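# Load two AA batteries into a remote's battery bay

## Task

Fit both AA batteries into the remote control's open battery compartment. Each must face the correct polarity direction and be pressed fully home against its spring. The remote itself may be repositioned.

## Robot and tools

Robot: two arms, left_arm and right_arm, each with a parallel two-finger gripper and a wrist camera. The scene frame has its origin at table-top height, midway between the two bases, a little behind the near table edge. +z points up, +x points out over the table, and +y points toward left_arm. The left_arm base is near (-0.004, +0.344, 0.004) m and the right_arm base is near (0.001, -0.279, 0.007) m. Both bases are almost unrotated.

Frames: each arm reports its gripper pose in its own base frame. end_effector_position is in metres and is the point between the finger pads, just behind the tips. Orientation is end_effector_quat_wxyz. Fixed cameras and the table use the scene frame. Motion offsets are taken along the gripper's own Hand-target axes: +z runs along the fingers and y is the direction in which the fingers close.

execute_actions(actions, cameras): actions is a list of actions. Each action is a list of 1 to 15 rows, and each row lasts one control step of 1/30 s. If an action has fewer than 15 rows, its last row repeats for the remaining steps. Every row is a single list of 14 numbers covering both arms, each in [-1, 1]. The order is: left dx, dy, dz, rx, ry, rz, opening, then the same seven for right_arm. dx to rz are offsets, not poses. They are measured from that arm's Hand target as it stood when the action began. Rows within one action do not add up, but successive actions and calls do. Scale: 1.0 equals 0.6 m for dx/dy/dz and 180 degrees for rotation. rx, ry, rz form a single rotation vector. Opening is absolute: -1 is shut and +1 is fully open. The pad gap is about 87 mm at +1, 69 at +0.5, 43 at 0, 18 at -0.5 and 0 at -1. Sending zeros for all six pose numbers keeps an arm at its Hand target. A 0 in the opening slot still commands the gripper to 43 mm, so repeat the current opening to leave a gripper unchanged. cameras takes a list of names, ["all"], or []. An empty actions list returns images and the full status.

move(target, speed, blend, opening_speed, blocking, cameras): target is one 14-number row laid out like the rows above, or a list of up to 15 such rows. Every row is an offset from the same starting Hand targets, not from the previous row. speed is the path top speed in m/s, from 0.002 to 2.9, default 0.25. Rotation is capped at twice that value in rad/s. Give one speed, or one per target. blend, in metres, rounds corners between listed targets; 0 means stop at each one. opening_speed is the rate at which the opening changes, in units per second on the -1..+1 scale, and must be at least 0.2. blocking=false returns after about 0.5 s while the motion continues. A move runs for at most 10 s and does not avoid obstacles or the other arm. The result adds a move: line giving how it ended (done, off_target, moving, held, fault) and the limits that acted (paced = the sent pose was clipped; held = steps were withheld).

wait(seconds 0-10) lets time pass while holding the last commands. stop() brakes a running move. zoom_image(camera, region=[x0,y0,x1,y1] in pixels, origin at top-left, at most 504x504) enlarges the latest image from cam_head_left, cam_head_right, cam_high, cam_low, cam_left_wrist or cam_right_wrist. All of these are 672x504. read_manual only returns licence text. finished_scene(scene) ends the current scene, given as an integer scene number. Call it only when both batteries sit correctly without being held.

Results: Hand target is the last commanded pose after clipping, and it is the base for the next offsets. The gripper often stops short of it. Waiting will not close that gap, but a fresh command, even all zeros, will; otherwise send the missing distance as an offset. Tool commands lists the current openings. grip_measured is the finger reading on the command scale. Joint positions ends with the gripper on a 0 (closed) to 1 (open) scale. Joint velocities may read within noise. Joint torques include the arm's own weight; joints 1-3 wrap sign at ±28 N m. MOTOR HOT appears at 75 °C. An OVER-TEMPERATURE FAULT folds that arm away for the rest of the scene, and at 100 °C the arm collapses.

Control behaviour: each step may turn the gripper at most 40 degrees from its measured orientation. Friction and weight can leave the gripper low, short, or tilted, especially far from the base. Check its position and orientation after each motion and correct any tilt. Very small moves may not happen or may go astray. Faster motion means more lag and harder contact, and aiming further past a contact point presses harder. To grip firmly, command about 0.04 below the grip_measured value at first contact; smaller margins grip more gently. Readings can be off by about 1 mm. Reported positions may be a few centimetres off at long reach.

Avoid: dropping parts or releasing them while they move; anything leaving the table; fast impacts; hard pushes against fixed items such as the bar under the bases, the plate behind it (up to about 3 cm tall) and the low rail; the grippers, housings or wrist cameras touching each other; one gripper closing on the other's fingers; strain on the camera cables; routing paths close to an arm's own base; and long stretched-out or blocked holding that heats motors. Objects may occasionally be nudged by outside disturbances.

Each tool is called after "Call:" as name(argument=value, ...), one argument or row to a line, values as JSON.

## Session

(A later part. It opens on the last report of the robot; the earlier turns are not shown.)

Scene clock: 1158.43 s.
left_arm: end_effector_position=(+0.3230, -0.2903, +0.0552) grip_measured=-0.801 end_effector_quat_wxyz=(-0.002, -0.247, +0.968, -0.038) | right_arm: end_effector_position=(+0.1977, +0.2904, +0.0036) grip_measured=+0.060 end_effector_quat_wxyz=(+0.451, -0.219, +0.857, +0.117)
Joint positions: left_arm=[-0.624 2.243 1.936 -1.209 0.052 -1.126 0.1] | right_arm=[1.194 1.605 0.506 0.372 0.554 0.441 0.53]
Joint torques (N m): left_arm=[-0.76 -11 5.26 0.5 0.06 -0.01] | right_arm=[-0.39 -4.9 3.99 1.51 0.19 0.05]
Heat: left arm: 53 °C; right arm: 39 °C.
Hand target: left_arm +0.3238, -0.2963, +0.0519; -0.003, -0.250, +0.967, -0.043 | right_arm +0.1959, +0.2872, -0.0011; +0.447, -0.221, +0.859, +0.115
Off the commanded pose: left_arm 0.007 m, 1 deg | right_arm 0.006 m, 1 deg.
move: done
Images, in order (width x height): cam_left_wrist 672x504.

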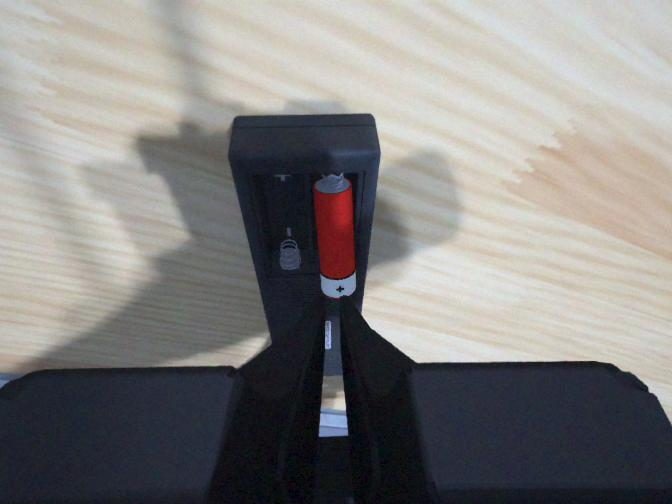

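Call:
move(
  target=[
    [-0.0008, -0.0012, 0.0267, 0, 0, 0, -0.8, 0, 0, 0, 0, 0, 0, 0.02],
  ],
  speed=0.04,
  cameras=["cam_left_wrist", "cam_low", "cam_right_wrist"],
)

Call:
zoom_image(
  camera="cam_low",
  region=[240, 180, 340, 245],
)

Call:
zoom_image(
  camera="cam_right_wrist",
  region=[230, 0, 420, 110],
)

Scene clock: 1167.47 s.
left_arm: end_effector_position=(+0.3247, -0.2916, +0.0411) grip_measured=-0.801 end_effector_quat_wxyz=(-0.001, -0.248, +0.968, -0.039) | right_arm: end_effector_position=(+0.1977, +0.2904, +0.0036) grip_measured=+0.060 end_effector_quat_wxyz=(+0.451, -0.219, +0.857, +0.117)
Joint positions: left_arm=[-0.624 2.254 1.898 -1.156 0.052 -1.128 0.1] | right_arm=[1.194 1.605 0.506 0.372 0.554 0.441 0.53]
Joint torques (N m): left_arm=[-0.95 -10.62 5.31 0.52 0.06 -0.01] | right_arm=[-0.4 -4.89 3.97 1.51 0.2 0.05]
Heat: left arm: 54 °C; right arm: 39 °C.
Hand target: left_arm +0.3248, -0.2981, +0.0361; -0.003, -0.250, +0.967, -0.043 | right_arm +0.1959, +0.2872, -0.0011; +0.447, -0.221, +0.859, +0.115
Off the commanded pose: left_arm 0.008 m, 1 deg | right_arm 0.006 m, 1 deg.
move: done
Images, in order (width x height): cam_low 672x504, cam_left_wrist 672x504, cam_right_wrist 672x504.

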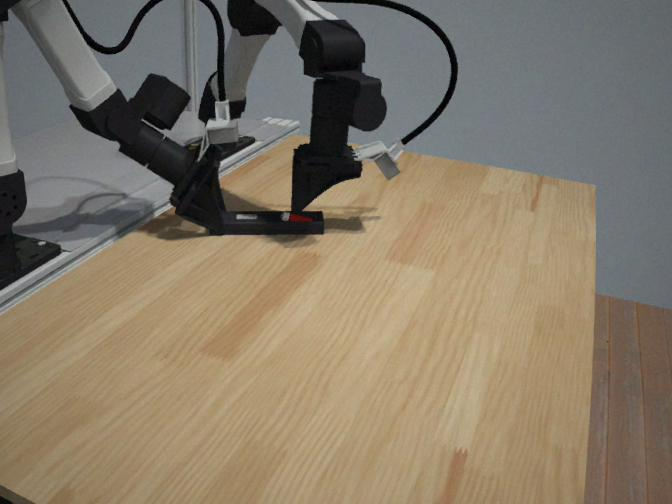

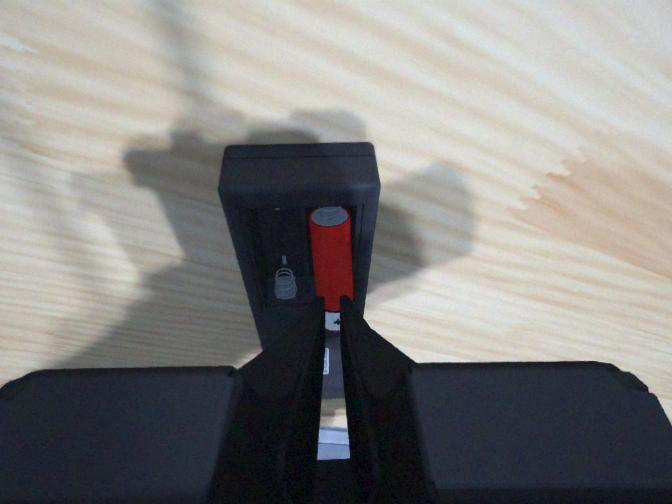

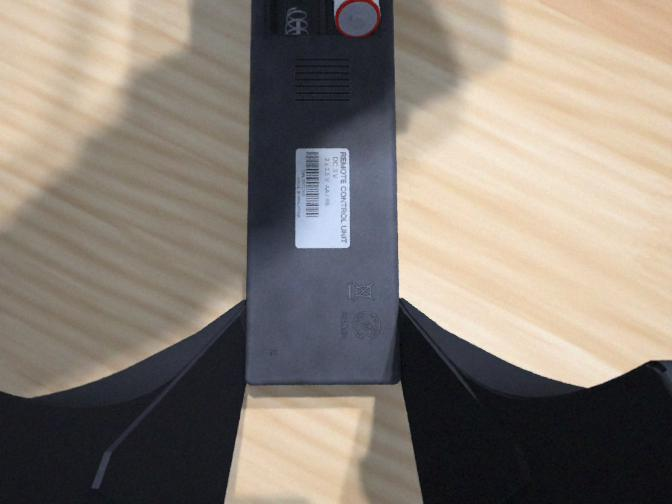

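Scaled by 5.040.

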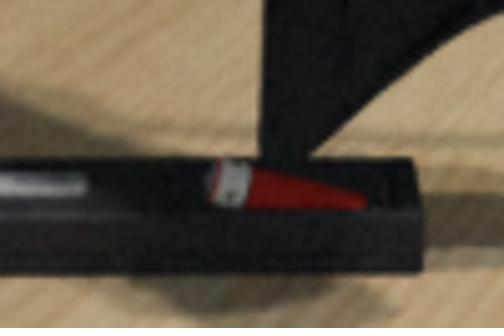

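Scaled by 2.653.

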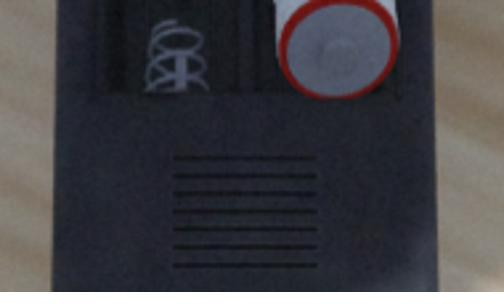

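Call:
move(
  target=[
    [0.001, -0.0035, -0.0417, 0, 0, 0, -0.8, 0, 0, 0, 0, 0, 0, 0.02],
    [0.026, -0.0035, -0.0417, 0, 0, 0, -0.8, 0, 0, 0, 0, 0, 0, 0.02],
    [0.025, 0, 0.002, 0, 0, 0, -0.8, 0, 0, 0, 0, 0, 0, 0.02],
  ],
  speed=0.06,
  cameras=["cam_left_wrist", "cam_low"],
)

Call:
zoom_image(
  camera="cam_low",
  region=[240, 180, 340, 245],
)

Call:
zoom_image(
  camera="cam_left_wrist",
  region=[210, 130, 430, 380],
)

Scene clock: 1182.90 s.
left_arm: end_effector_position=(+0.3074, -0.3058, +0.0400) grip_measured=-0.800 end_effector_quat_wxyz=(-0.019, -0.245, +0.968, -0.043) | right_arm: end_effector_position=(+0.1977, +0.2904, +0.0036) grip_measured=+0.060 end_effector_quat_wxyz=(+0.451, -0.219, +0.857, +0.117)
Joint positions: left_arm=[-0.661 2.25 1.879 -1.155 0.083 -1.16 0.1] | right_arm=[1.194 1.605 0.506 0.372 0.554 0.441 0.53]
Joint torques (N m): left_arm=[-0.39 -12.51 3.38 0.67 -0.28 0.02] | right_arm=[-0.4 -4.89 3.99 1.51 0.19 0.05]
Heat: left arm: 55 °C; right arm: 39 °C.
Hand target: left_arm +0.3117, -0.3055, +0.0352; -0.002, -0.250, +0.967, -0.043 | right_arm +0.1959, +0.2872, -0.0011; +0.447, -0.221, +0.859, +0.115
Off the commanded pose: left_arm 0.006 m, 2 deg | right_arm 0.006 m, 1 deg.
move: done
Images, in order (width x height): cam_low 672x504, cam_left_wrist 672x504.

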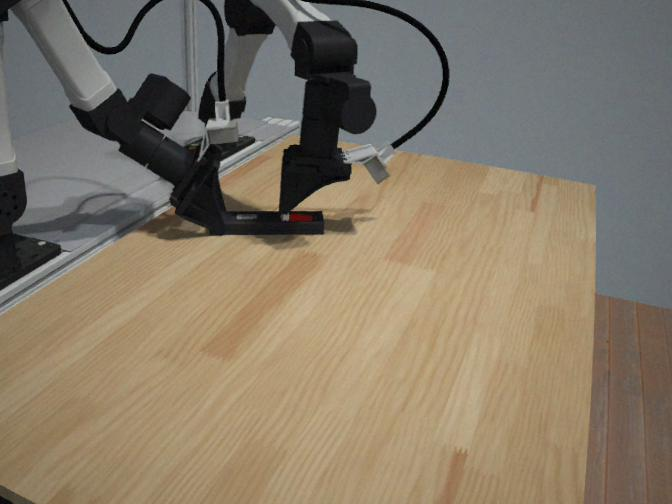

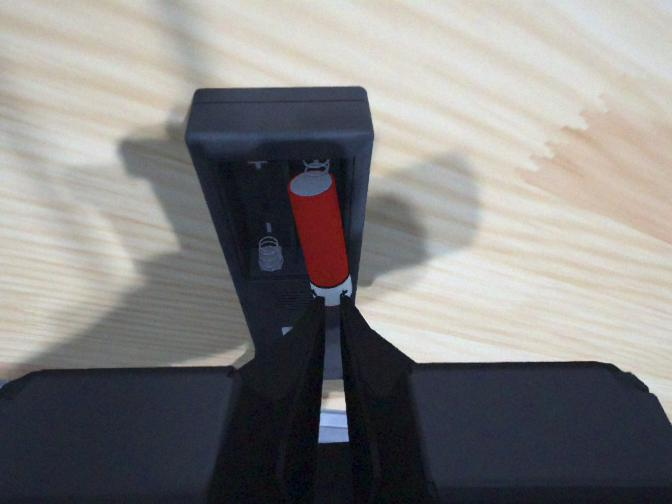

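Scaled by 5.040.

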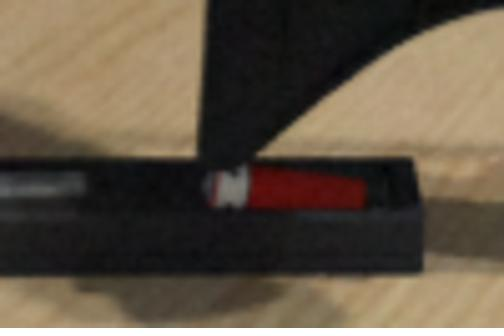

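Scaled by 2.016.

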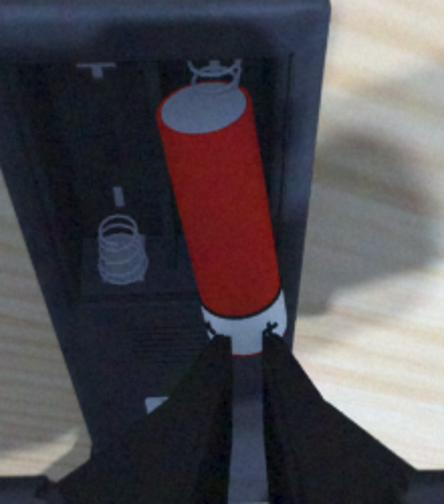

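Call:
move(
  target=[
    [0.001, -0.0035, -0.06, 0, 0, 0, -0.4, 0, 0, 0, 0, 0, 0, 0.02],
  ],
  speed=0.08,
  cameras=["cam_left_wrist", "cam_low", "cam_right_wrist"],
)

Call:
zoom_image(
  camera="cam_low",
  region=[240, 180, 340, 245],
)

Call:
zoom_image(
  camera="cam_left_wrist",
  region=[180, 40, 400, 330],
)

Scene clock: 1188.97 s.
left_arm: end_effector_position=(+0.3049, -0.3014, +0.0540) grip_measured=-0.400 end_effector_quat_wxyz=(-0.022, -0.246, +0.968, -0.030) | right_arm: end_effector_position=(+0.1977, +0.2904, +0.0036) grip_measured=+0.060 end_effector_quat_wxyz=(+0.451, -0.219, +0.857, +0.117)
Joint positions: left_arm=[-0.661 2.249 1.936 -1.237 0.071 -1.16 0.3] | right_arm=[1.194 1.605 0.506 0.372 0.554 0.441 0.53]
Joint torques (N m): left_arm=[-0.24 -14.49 7.36 0.2 -0.16 0.03] | right_arm=[-0.39 -4.89 3.97 1.51 0.19 0.05]
Heat: left arm: 57 °C; right arm: 39 °C.
Hand target: left_arm +0.3115, -0.3046, +0.0714; -0.002, -0.250, +0.967, -0.043 | right_arm +0.1959, +0.2872, -0.0011; +0.447, -0.221, +0.859, +0.115
Off the commanded pose: left_arm 0.019 m, 3 deg | right_arm 0.006 m, 1 deg.
move: off_target (left_arm)
Images, in order (width x height): cam_low 672x504, cam_left_wrist 672x504, cam_right_wrist 672x504.

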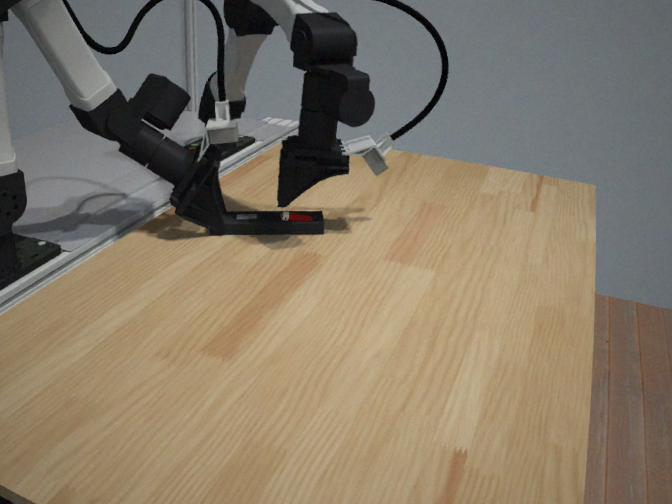

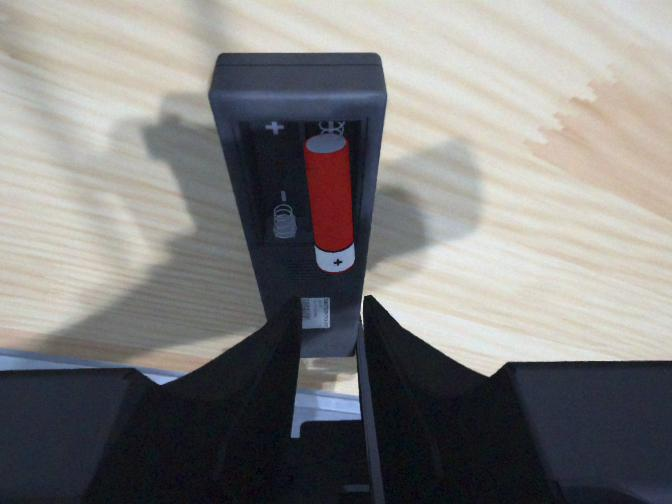

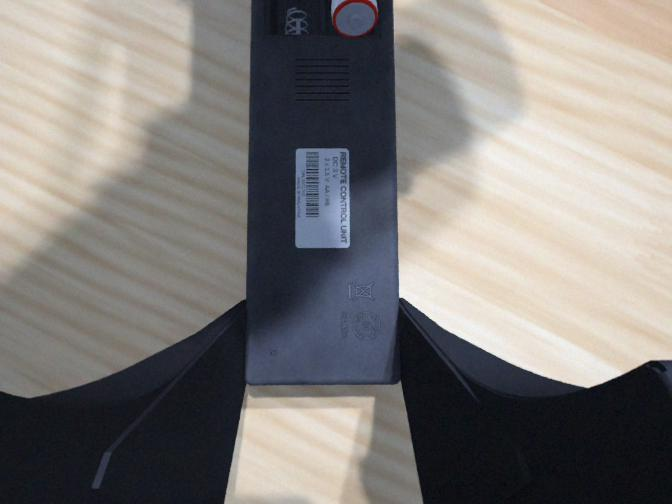

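Scaled by 5.040.

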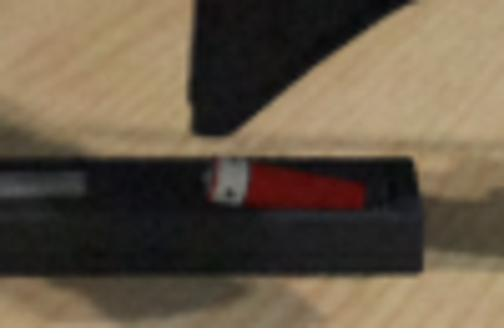

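Scaled by 1.738.

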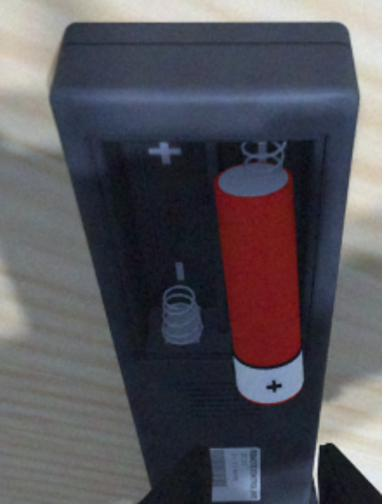

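Call:
move(
  target=[
    [-0.0117, 0.0057, 0.0667, 0, 0, 0, -0.4, 0, 0, 0, 0, 0, 0, 0.02],
  ],
  speed=0.05,
  cameras=["cam_left_wrist", "cam_low"],
)

Call:
zoom_image(
  camera="cam_low",
  region=[240, 180, 340, 245],
)

Call:
zoom_image(
  camera="cam_left_wrist",
  region=[200, 90, 420, 380],
)

Scene clock: 1196.70 s.
left_arm: end_effector_position=(+0.3087, -0.3043, +0.0327) grip_measured=-0.400 end_effector_quat_wxyz=(-0.013, -0.246, +0.968, -0.041) | right_arm: end_effector_position=(+0.1977, +0.2904, +0.0036) grip_measured=+0.060 end_effector_quat_wxyz=(+0.451, -0.219, +0.857, +0.117)
Joint positions: left_arm=[-0.661 2.249 1.852 -1.124 0.071 -1.16 0.3] | right_arm=[1.194 1.605 0.506 0.372 0.554 0.441 0.53]
Joint torques (N m): left_arm=[1.02 -11.67 5.18 0.49 -0.15 0.16] | right_arm=[-0.39 -4.89 3.97 1.51 0.19 0.04]
Heat: left arm: 59 °C; right arm: 39 °C.
Hand target: left_arm +0.3167, -0.3016, +0.0310; -0.002, -0.250, +0.967, -0.043 | right_arm +0.1959, +0.2872, -0.0011; +0.447, -0.221, +0.859, +0.115
Off the commanded pose: left_arm 0.009 m, 1 deg | right_arm 0.006 m, 1 deg.
move: done
Images, in order (width x height): cam_low 672x504, cam_left_wrist 672x504.

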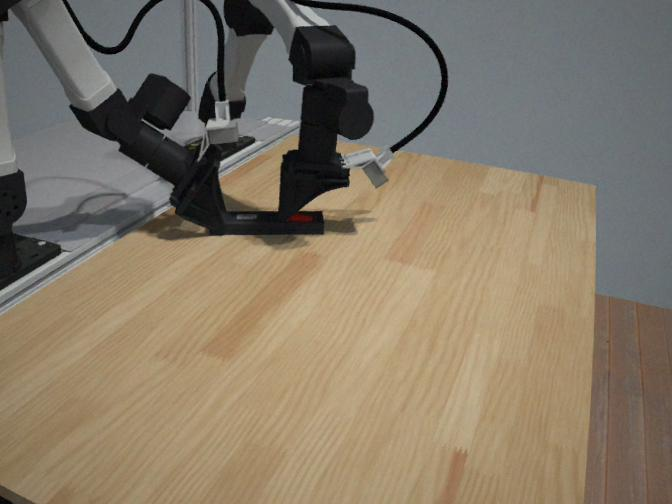

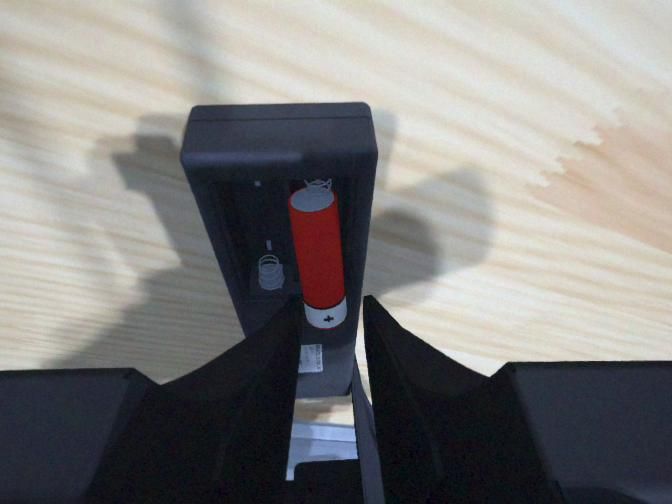

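Scaled by 5.040.

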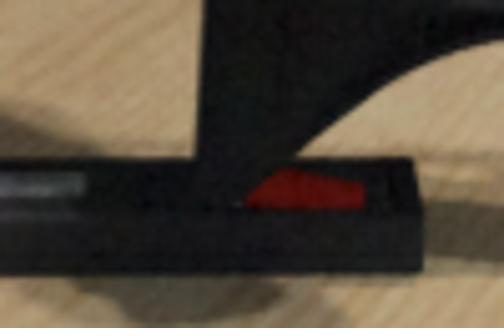

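Scaled by 1.738.

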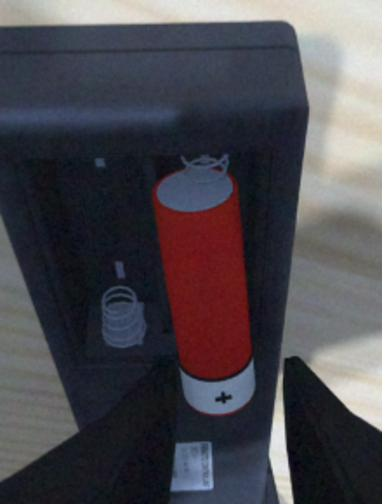

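Call:
move(
  target=[
    [0, 0, 0, 0, 0, 0, -0.66, 0, 0, 0, 0, 0, 0, 0.02],
  ],
  speed=0.05,
  opening_speed=0.25,
  cameras=["cam_left_wrist", "cam_low"],
)

Call:
zoom_image(
  camera="cam_low",
  region=[240, 180, 340, 245],
)

Call:
zoom_image(
  camera="cam_left_wrist",
  region=[200, 90, 420, 380],
)

Scene clock: 1201.33 s.
left_arm: end_effector_position=(+0.3092, -0.3039, +0.0327) grip_measured=-0.590 end_effector_quat_wxyz=(-0.013, -0.246, +0.968, -0.042) | right_arm: end_effector_position=(+0.1977, +0.2904, +0.0036) grip_measured=+0.060 end_effector_quat_wxyz=(+0.451, -0.219, +0.857, +0.117)
Joint positions: left_arm=[-0.66 2.249 1.852 -1.123 0.071 -1.16 0.205] | right_arm=[1.194 1.605 0.506 0.372 0.554 0.441 0.53]
Joint torques (N m): left_arm=[0.91 -11.63 5.16 0.5 -0.15 0.17] | right_arm=[-0.4 -4.89 3.97 1.51 0.19 0.05]
Heat: left arm: 60 °C; right arm: 39 °C.
Hand target: left_arm +0.3167, -0.3016, +0.0310; -0.003, -0.250, +0.967, -0.043 | right_arm +0.1959, +0.2872, -0.0011; +0.447, -0.221, +0.859, +0.115
Off the commanded pose: left_arm 0.008 m, 1 deg | right_arm 0.006 m, 1 deg.
move: done
Images, in order (width x height): cam_low 672x504, cam_left_wrist 672x504.

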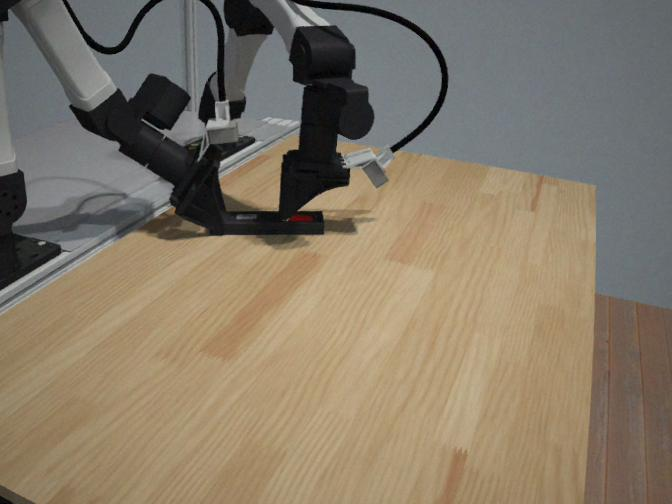

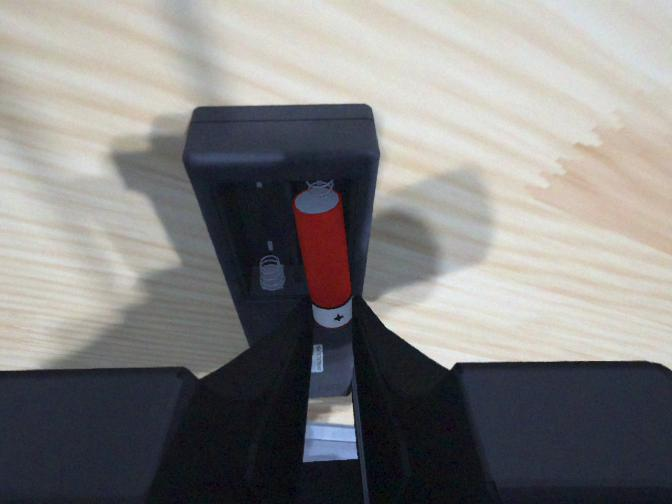

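Scaled by 5.040.

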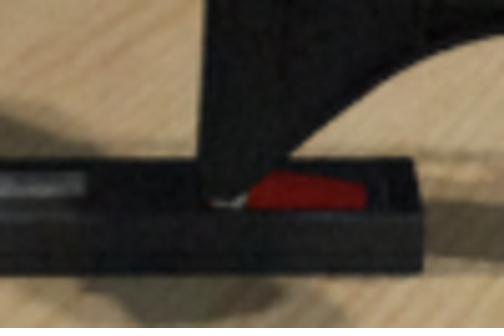

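Scaled by 1.738.

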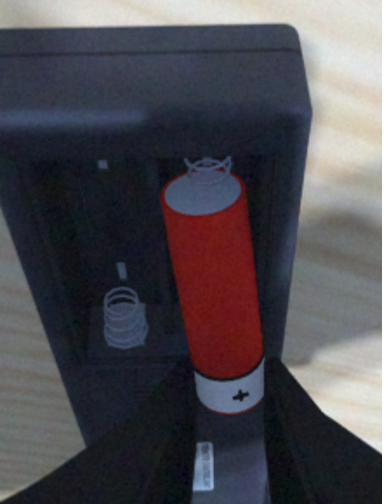

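Call:
move(
  target=[
    [0.001, -0.004, -0.055, 0, 0, 0, -0.68, 0, 0, 0, 0, 0, 0, 0.02],
  ],
  speed=0.06,
  cameras=["cam_left_wrist", "cam_low"],
)

Call:
zoom_image(
  camera="cam_low",
  region=[240, 160, 340, 245],
)

Call:
zoom_image(
  camera="cam_left_wrist",
  region=[200, 60, 420, 370],
)

Scene clock: 1207.87 s.
left_arm: end_effector_position=(+0.3071, -0.3022, +0.0512) grip_measured=-0.592 end_effector_quat_wxyz=(-0.019, -0.247, +0.968, -0.034) | right_arm: end_effector_position=(+0.1977, +0.2904, +0.0036) grip_measured=+0.060 end_effector_quat_wxyz=(+0.451, -0.219, +0.857, +0.117)
Joint positions: left_arm=[-0.66 2.249 1.926 -1.217 0.071 -1.16 0.204] | right_arm=[1.194 1.605 0.506 0.372 0.553 0.441 0.53]
Joint torques (N m): left_arm=[0.98 -13.35 7.42 0.23 -0.14 0.17] | right_arm=[-0.39 -4.89 3.99 1.51 0.2 0.04]
Heat: left arm: 60 °C; right arm: 39 °C.
Hand target: left_arm +0.3168, -0.3011, +0.0641; -0.003, -0.250, +0.967, -0.043 | right_arm +0.1958, +0.2872, -0.0011; +0.447, -0.222, +0.859, +0.115
Off the commanded pose: left_arm 0.016 m, 2 deg | right_arm 0.006 m, 1 deg.
move: off_target (left_arm)
Images, in order (width x height): cam_low 672x504, cam_left_wrist 672x504.

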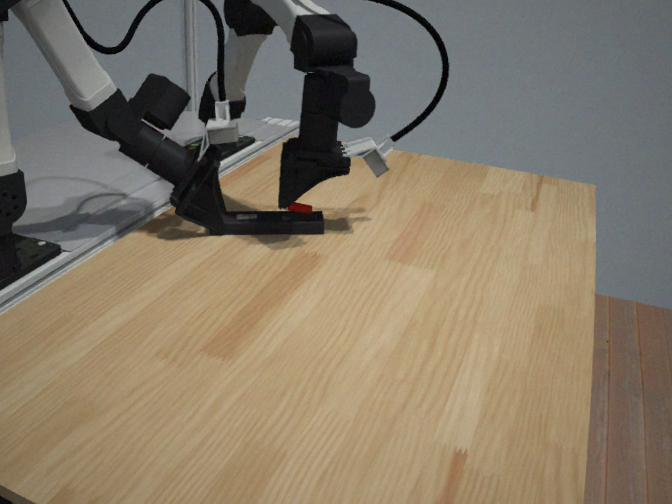

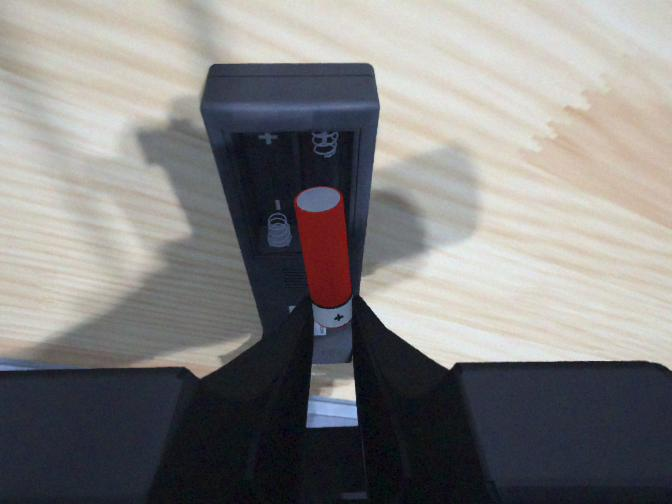

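Scaled by 5.040.

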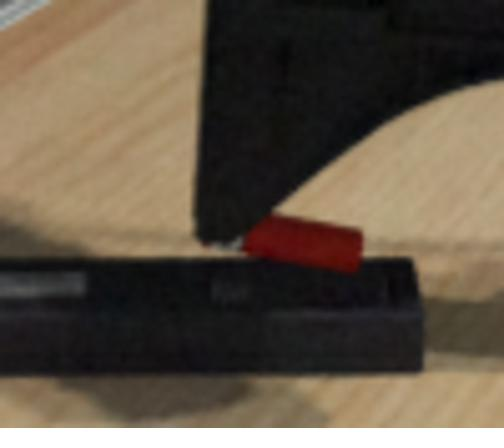

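Scaled by 1.626.

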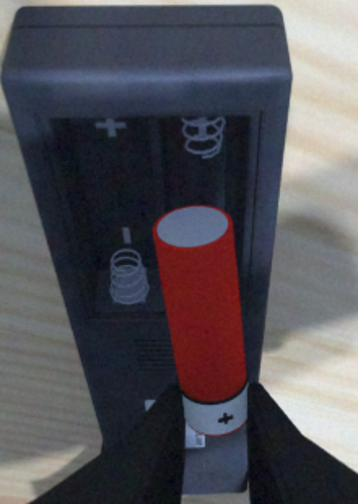

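Call:
move(
  target=[
    [0.0065, 0.0012, 0.0153, -0.018, 0.0667, 0.0333, -0.68, 0, 0, 0, 0, 0, 0, 0.02],
  ],
  speed=0.05,
  cameras=["cam_left_wrist", "cam_low"],
)

Call:
zoom_image(
  camera="cam_low",
  region=[240, 160, 340, 245],
)

Call:
zoom_image(
  camera="cam_left_wrist",
  region=[200, 60, 420, 370],
)

Scene clock: 1224.63 s.
left_arm: end_effector_position=(+0.3095, -0.3025, +0.0535) grip_measured=-0.592 end_effector_quat_wxyz=(-0.105, -0.193, +0.975, -0.037) | right_arm: end_effector_position=(+0.1977, +0.2904, +0.0036) grip_measured=+0.060 end_effector_quat_wxyz=(+0.451, -0.219, +0.857, +0.117)
Joint positions: left_arm=[-0.613 2.429 2.201 -1.436 0.202 -0.995 0.204] | right_arm=[1.194 1.605 0.506 0.372 0.553 0.441 0.53]
Joint torques (N m): left_arm=[0.79 -11.37 7.27 -0.03 0.26 0.21] | right_arm=[-0.39 -4.89 3.97 1.51 0.2 0.05]
Heat: left arm: 62 °C; right arm: 39 °C.
Hand target: left_arm +0.3132, -0.3032, +0.0549; -0.108, -0.193, +0.974, -0.042 | right_arm +0.1958, +0.2872, -0.0011; +0.447, -0.222, +0.859, +0.115
Off the commanded pose: left_arm 0.004 m, 1 deg | right_arm 0.006 m, 1 deg.
move: done
Images, in order (width x height): cam_low 672x504, cam_left_wrist 672x504.

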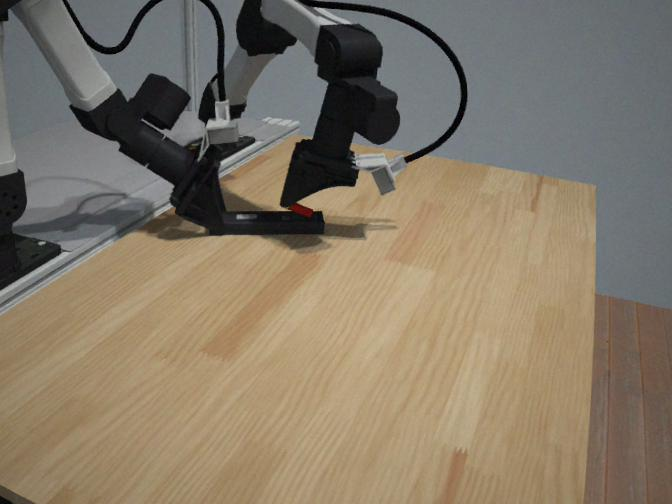

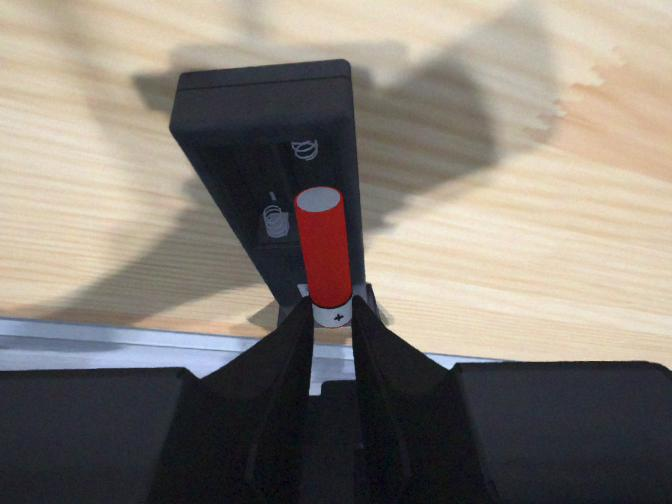

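Scaled by 5.040.

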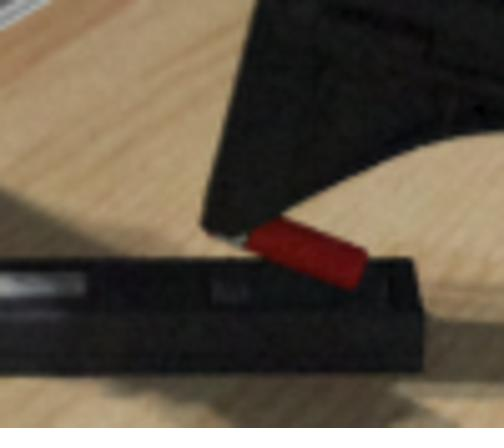

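Scaled by 1.626.

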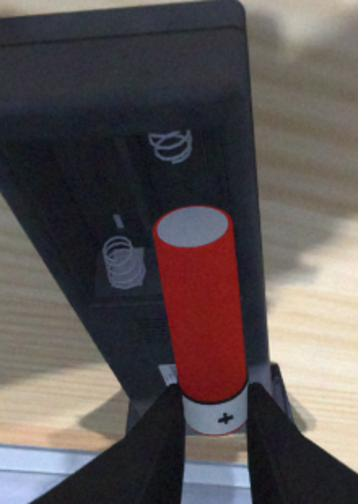

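Call:
move(
  target=[
    [0.0035, 0.0015, 0.0155, 0, 0, 0, -0.68, 0, 0, 0, 0, 0, 0, 0.02],
  ],
  speed=0.04,
  cameras=["cam_left_wrist", "cam_low"],
)

Call:
zoom_image(
  camera="cam_low",
  region=[240, 160, 340, 245],
)

Call:
zoom_image(
  camera="cam_left_wrist",
  region=[220, 100, 400, 280],
)

Scene clock: 1239.43 s.
left_arm: end_effector_position=(+0.3074, -0.3012, +0.0464) grip_measured=-0.592 end_effector_quat_wxyz=(-0.108, -0.194, +0.975, -0.033) | right_arm: end_effector_position=(+0.1977, +0.2904, +0.0036) grip_measured=+0.060 end_effector_quat_wxyz=(+0.451, -0.219, +0.857, +0.117)
Joint positions: left_arm=[-0.613 2.429 2.17 -1.416 0.203 -0.995 0.204] | right_arm=[1.194 1.605 0.506 0.372 0.553 0.441 0.53]
Joint torques (N m): left_arm=[0.06 -12.68 5.03 0.2 0.2 0.16] | right_arm=[-0.4 -4.89 3.97 1.51 0.2 0.05]
Heat: left arm: 61 °C; right arm: 39 °C.
Hand target: left_arm +0.3092, -0.3043, +0.0464; -0.109, -0.193, +0.974, -0.042 | right_arm +0.1958, +0.2872, -0.0011; +0.447, -0.222, +0.859, +0.115
Off the commanded pose: left_arm 0.003 m, 1 deg | right_arm 0.006 m, 1 deg.
move: done
Images, in order (width x height): cam_low 672x504, cam_left_wrist 672x504.

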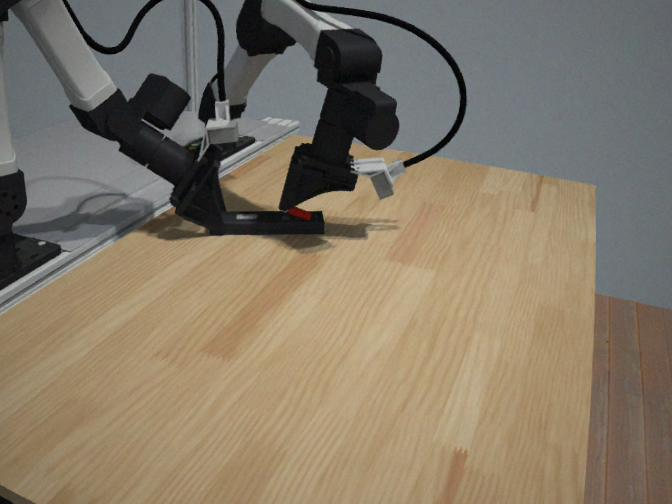

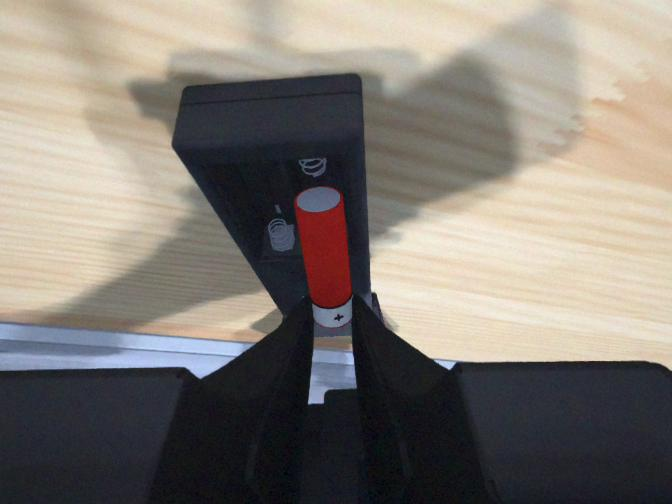

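Scaled by 5.040.

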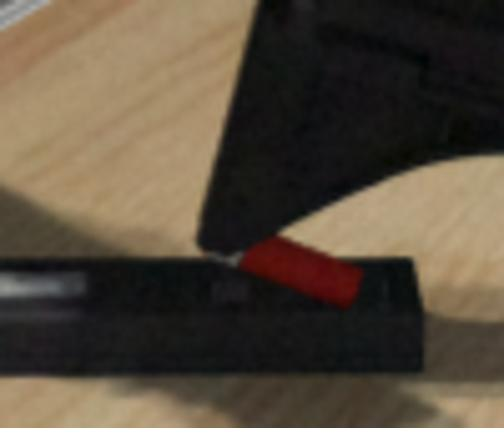

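Scaled by 2.800.

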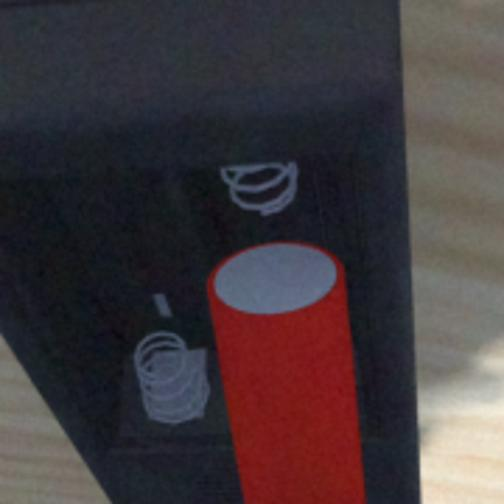

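Call:
move(
  target=[
    [0.0, 0.0027, 0.0153, 0, 0, 0, -0.68, 0, 0, 0, 0, 0, 0, 0.02],
  ],
  speed=0.04,
  cameras=["cam_left_wrist", "cam_low"],
)

Call:
zoom_image(
  camera="cam_low",
  region=[240, 160, 340, 245],
)

Call:
zoom_image(
  camera="cam_left_wrist",
  region=[220, 100, 400, 280],
)

Scene clock: 1252.00 s.
left_arm: end_effector_position=(+0.3047, -0.3000, +0.0339) grip_measured=-0.592 end_effector_quat_wxyz=(-0.113, -0.194, +0.974, -0.031) | right_arm: end_effector_position=(+0.1976, +0.2904, +0.0036) grip_measured=+0.060 end_effector_quat_wxyz=(+0.451, -0.219, +0.857, +0.117)
Joint positions: left_arm=[-0.613 2.429 2.118 -1.373 0.206 -0.995 0.204] | right_arm=[1.194 1.605 0.506 0.372 0.553 0.441 0.53]
Joint torques (N m): left_arm=[-0.17 -13.68 4.88 0.2 0.18 0.13] | right_arm=[-0.39 -4.88 3.97 1.51 0.2 0.05]
Heat: left arm: 62 °C; right arm: 39 °C.
Hand target: left_arm +0.3068, -0.3039, +0.0373; -0.108, -0.193, +0.974, -0.042 | right_arm +0.1959, +0.2872, -0.0011; +0.447, -0.221, +0.859, +0.115
Off the commanded pose: left_arm 0.006 m, 1 deg | right_arm 0.006 m, 1 deg.
move: done
Images, in order (width x height): cam_low 672x504, cam_left_wrist 672x504.

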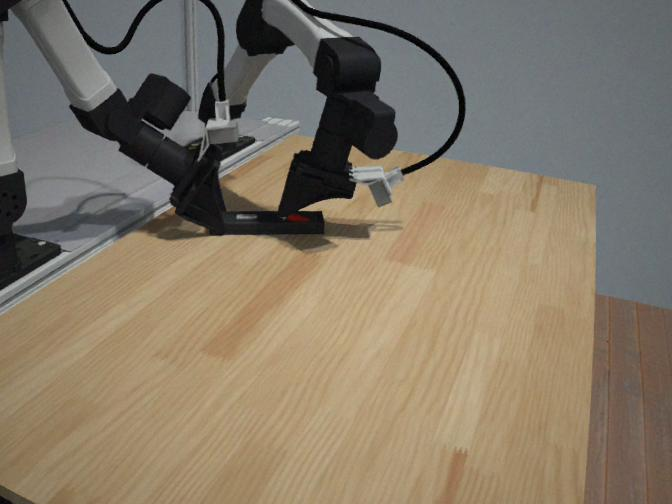

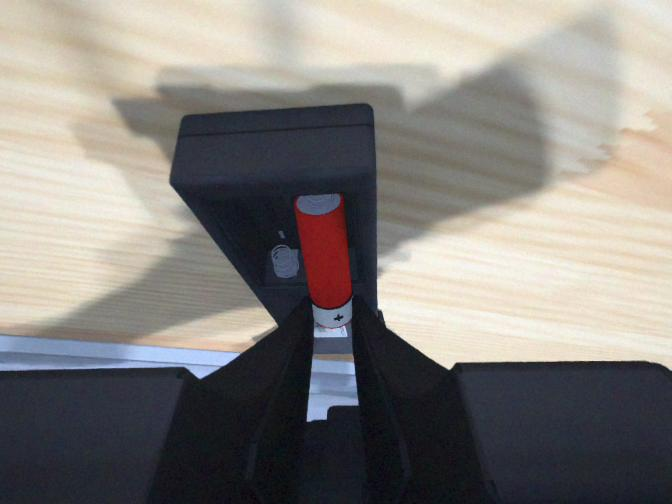

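Scaled by 5.040.

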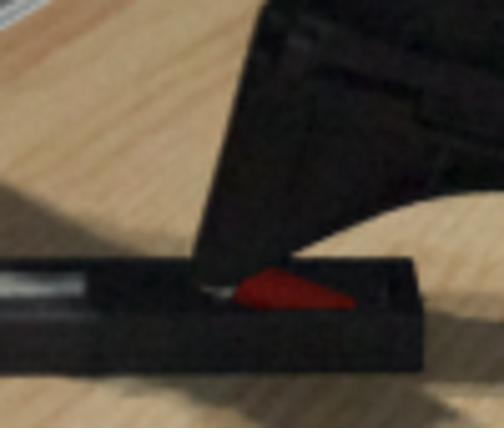

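Scaled by 2.800.

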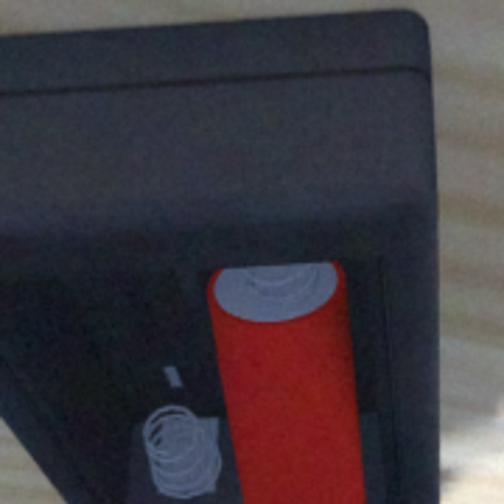

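Call:
move(
  target=[
    [-0.016, 0.002, -0.0038, 0, 0, 0, -0.72, 0, 0, 0, 0, 0, 0, 0.02],
  ],
  speed=0.03,
  cameras=["cam_left_wrist", "cam_low"],
)

Call:
zoom_image(
  camera="cam_low",
  region=[240, 160, 340, 245],
)

Call:
zoom_image(
  camera="cam_left_wrist",
  region=[220, 100, 400, 280],
)

Scene clock: 1256.17 s.
left_arm: end_effector_position=(+0.3074, -0.2989, +0.0363) grip_measured=-0.592 end_effector_quat_wxyz=(-0.113, -0.193, +0.974, -0.035) | right_arm: end_effector_position=(+0.1976, +0.2904, +0.0036) grip_measured=+0.060 end_effector_quat_wxyz=(+0.451, -0.219, +0.857, +0.117)
Joint positions: left_arm=[-0.606 2.429 2.127 -1.378 0.211 -0.985 0.204] | right_arm=[1.194 1.605 0.506 0.372 0.553 0.441 0.53]
Joint torques (N m): left_arm=[1.05 -11.41 7.39 0.03 0.11 0.22] | right_arm=[-0.39 -4.89 3.97 1.51 0.21 0.05]
Heat: left arm: 62 °C; right arm: 39 °C.
Hand target: left_arm +0.3153, -0.2990, +0.0373; -0.109, -0.193, +0.974, -0.042 | right_arm +0.1959, +0.2872, -0.0011; +0.447, -0.221, +0.859, +0.115
Off the commanded pose: left_arm 0.008 m, 1 deg | right_arm 0.006 m, 1 deg.
move: done
Images, in order (width x height): cam_low 672x504, cam_left_wrist 672x504.

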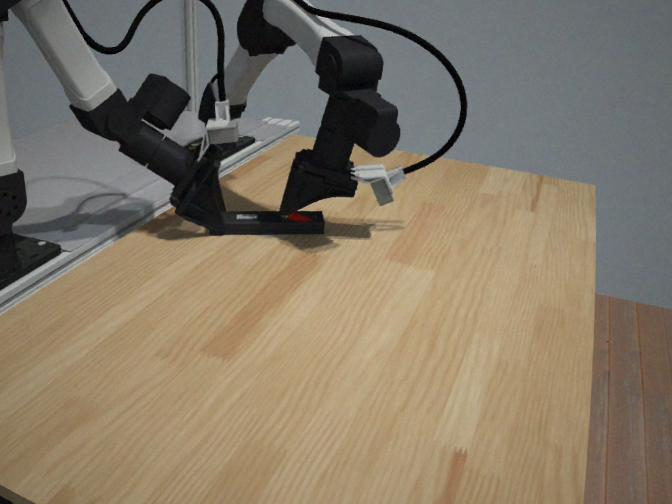

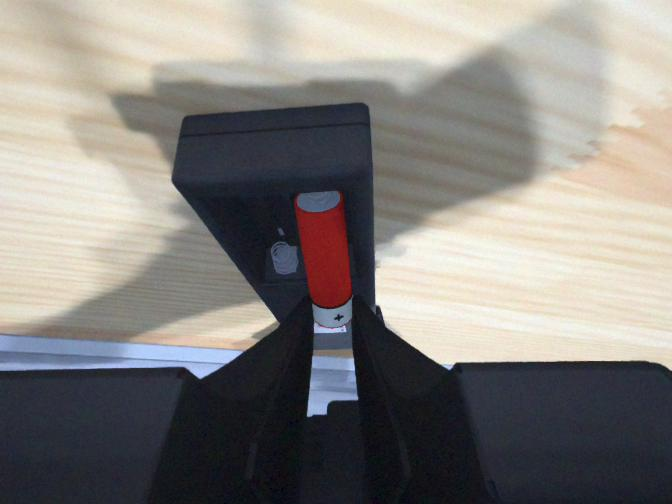

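Scaled by 5.040.

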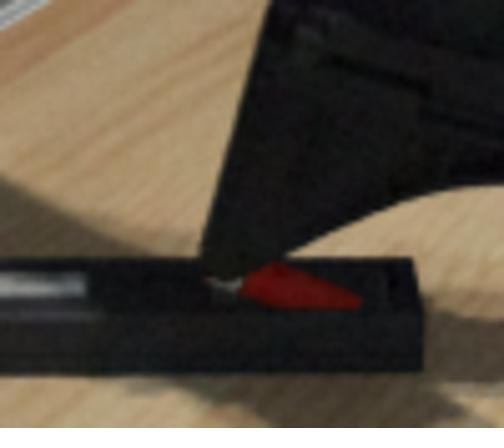

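Scaled by 2.800.

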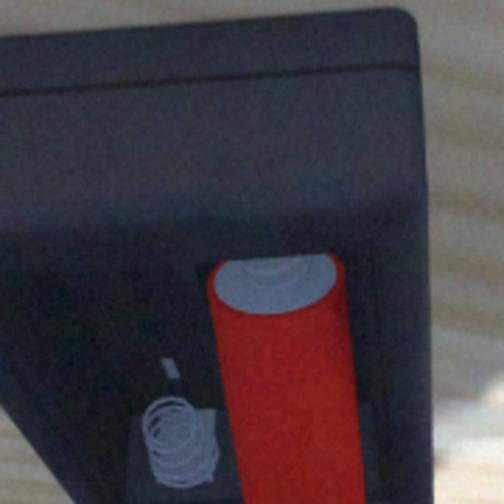

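Call:
move(
  target=[
    [-0.0137, 0.0017, 0.0053, 0, 0, 0, -0.72, 0, 0, 0, 0, 0, 0, 0.02],
  ],
  speed=0.03,
  cameras=["cam_left_wrist", "cam_low"],
)

Call:
zoom_image(
  camera="cam_low",
  region=[240, 160, 340, 245],
)

Call:
zoom_image(
  camera="cam_left_wrist",
  region=[220, 100, 400, 280],
)

Scene clock: 1260.80 s.
left_arm: end_effector_position=(+0.3084, -0.2982, +0.0358) grip_measured=-0.592 end_effector_quat_wxyz=(-0.122, -0.191, +0.973, -0.039) | right_arm: end_effector_position=(+0.1976, +0.2904, +0.0036) grip_measured=+0.060 end_effector_quat_wxyz=(+0.451, -0.219, +0.857, +0.117)
Joint positions: left_arm=[-0.597 2.444 2.147 -1.392 0.228 -0.971 0.204] | right_arm=[1.194 1.605 0.506 0.372 0.553 0.441 0.53]
Joint torques (N m): left_arm=[1.59 -10.97 7.25 0.13 -0.07 0.21] | right_arm=[-0.4 -4.89 3.99 1.51 0.2 0.04]
Heat: left arm: 62 °C; right arm: 39 °C.
Hand target: left_arm +0.3218, -0.2955, +0.0324; -0.108, -0.193, +0.974, -0.042 | right_arm +0.1959, +0.2872, -0.0011; +0.447, -0.221, +0.859, +0.115
Off the commanded pose: left_arm 0.014 m, 2 deg | right_arm 0.006 m, 1 deg.
move: off_target (left_arm)
Images, in order (width x height): cam_low 672x504, cam_left_wrist 672x504.

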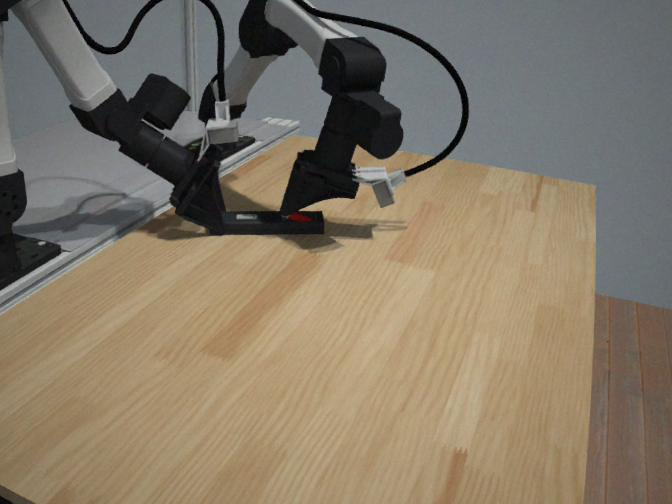

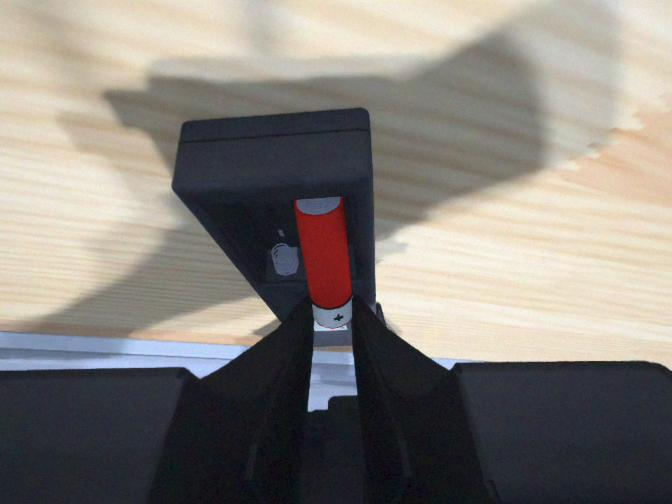

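Scaled by 5.040.

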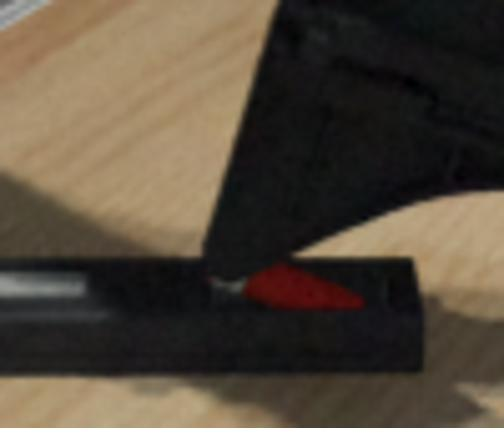

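Scaled by 2.800.

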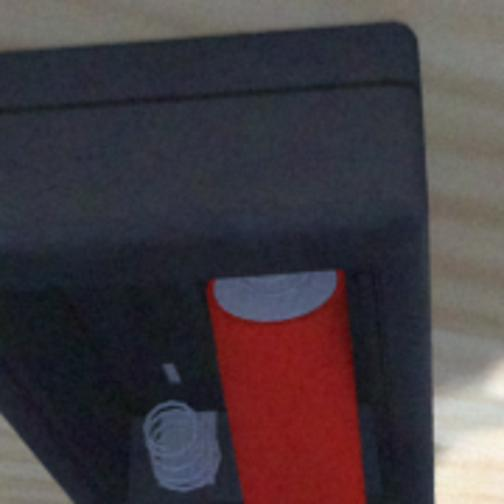

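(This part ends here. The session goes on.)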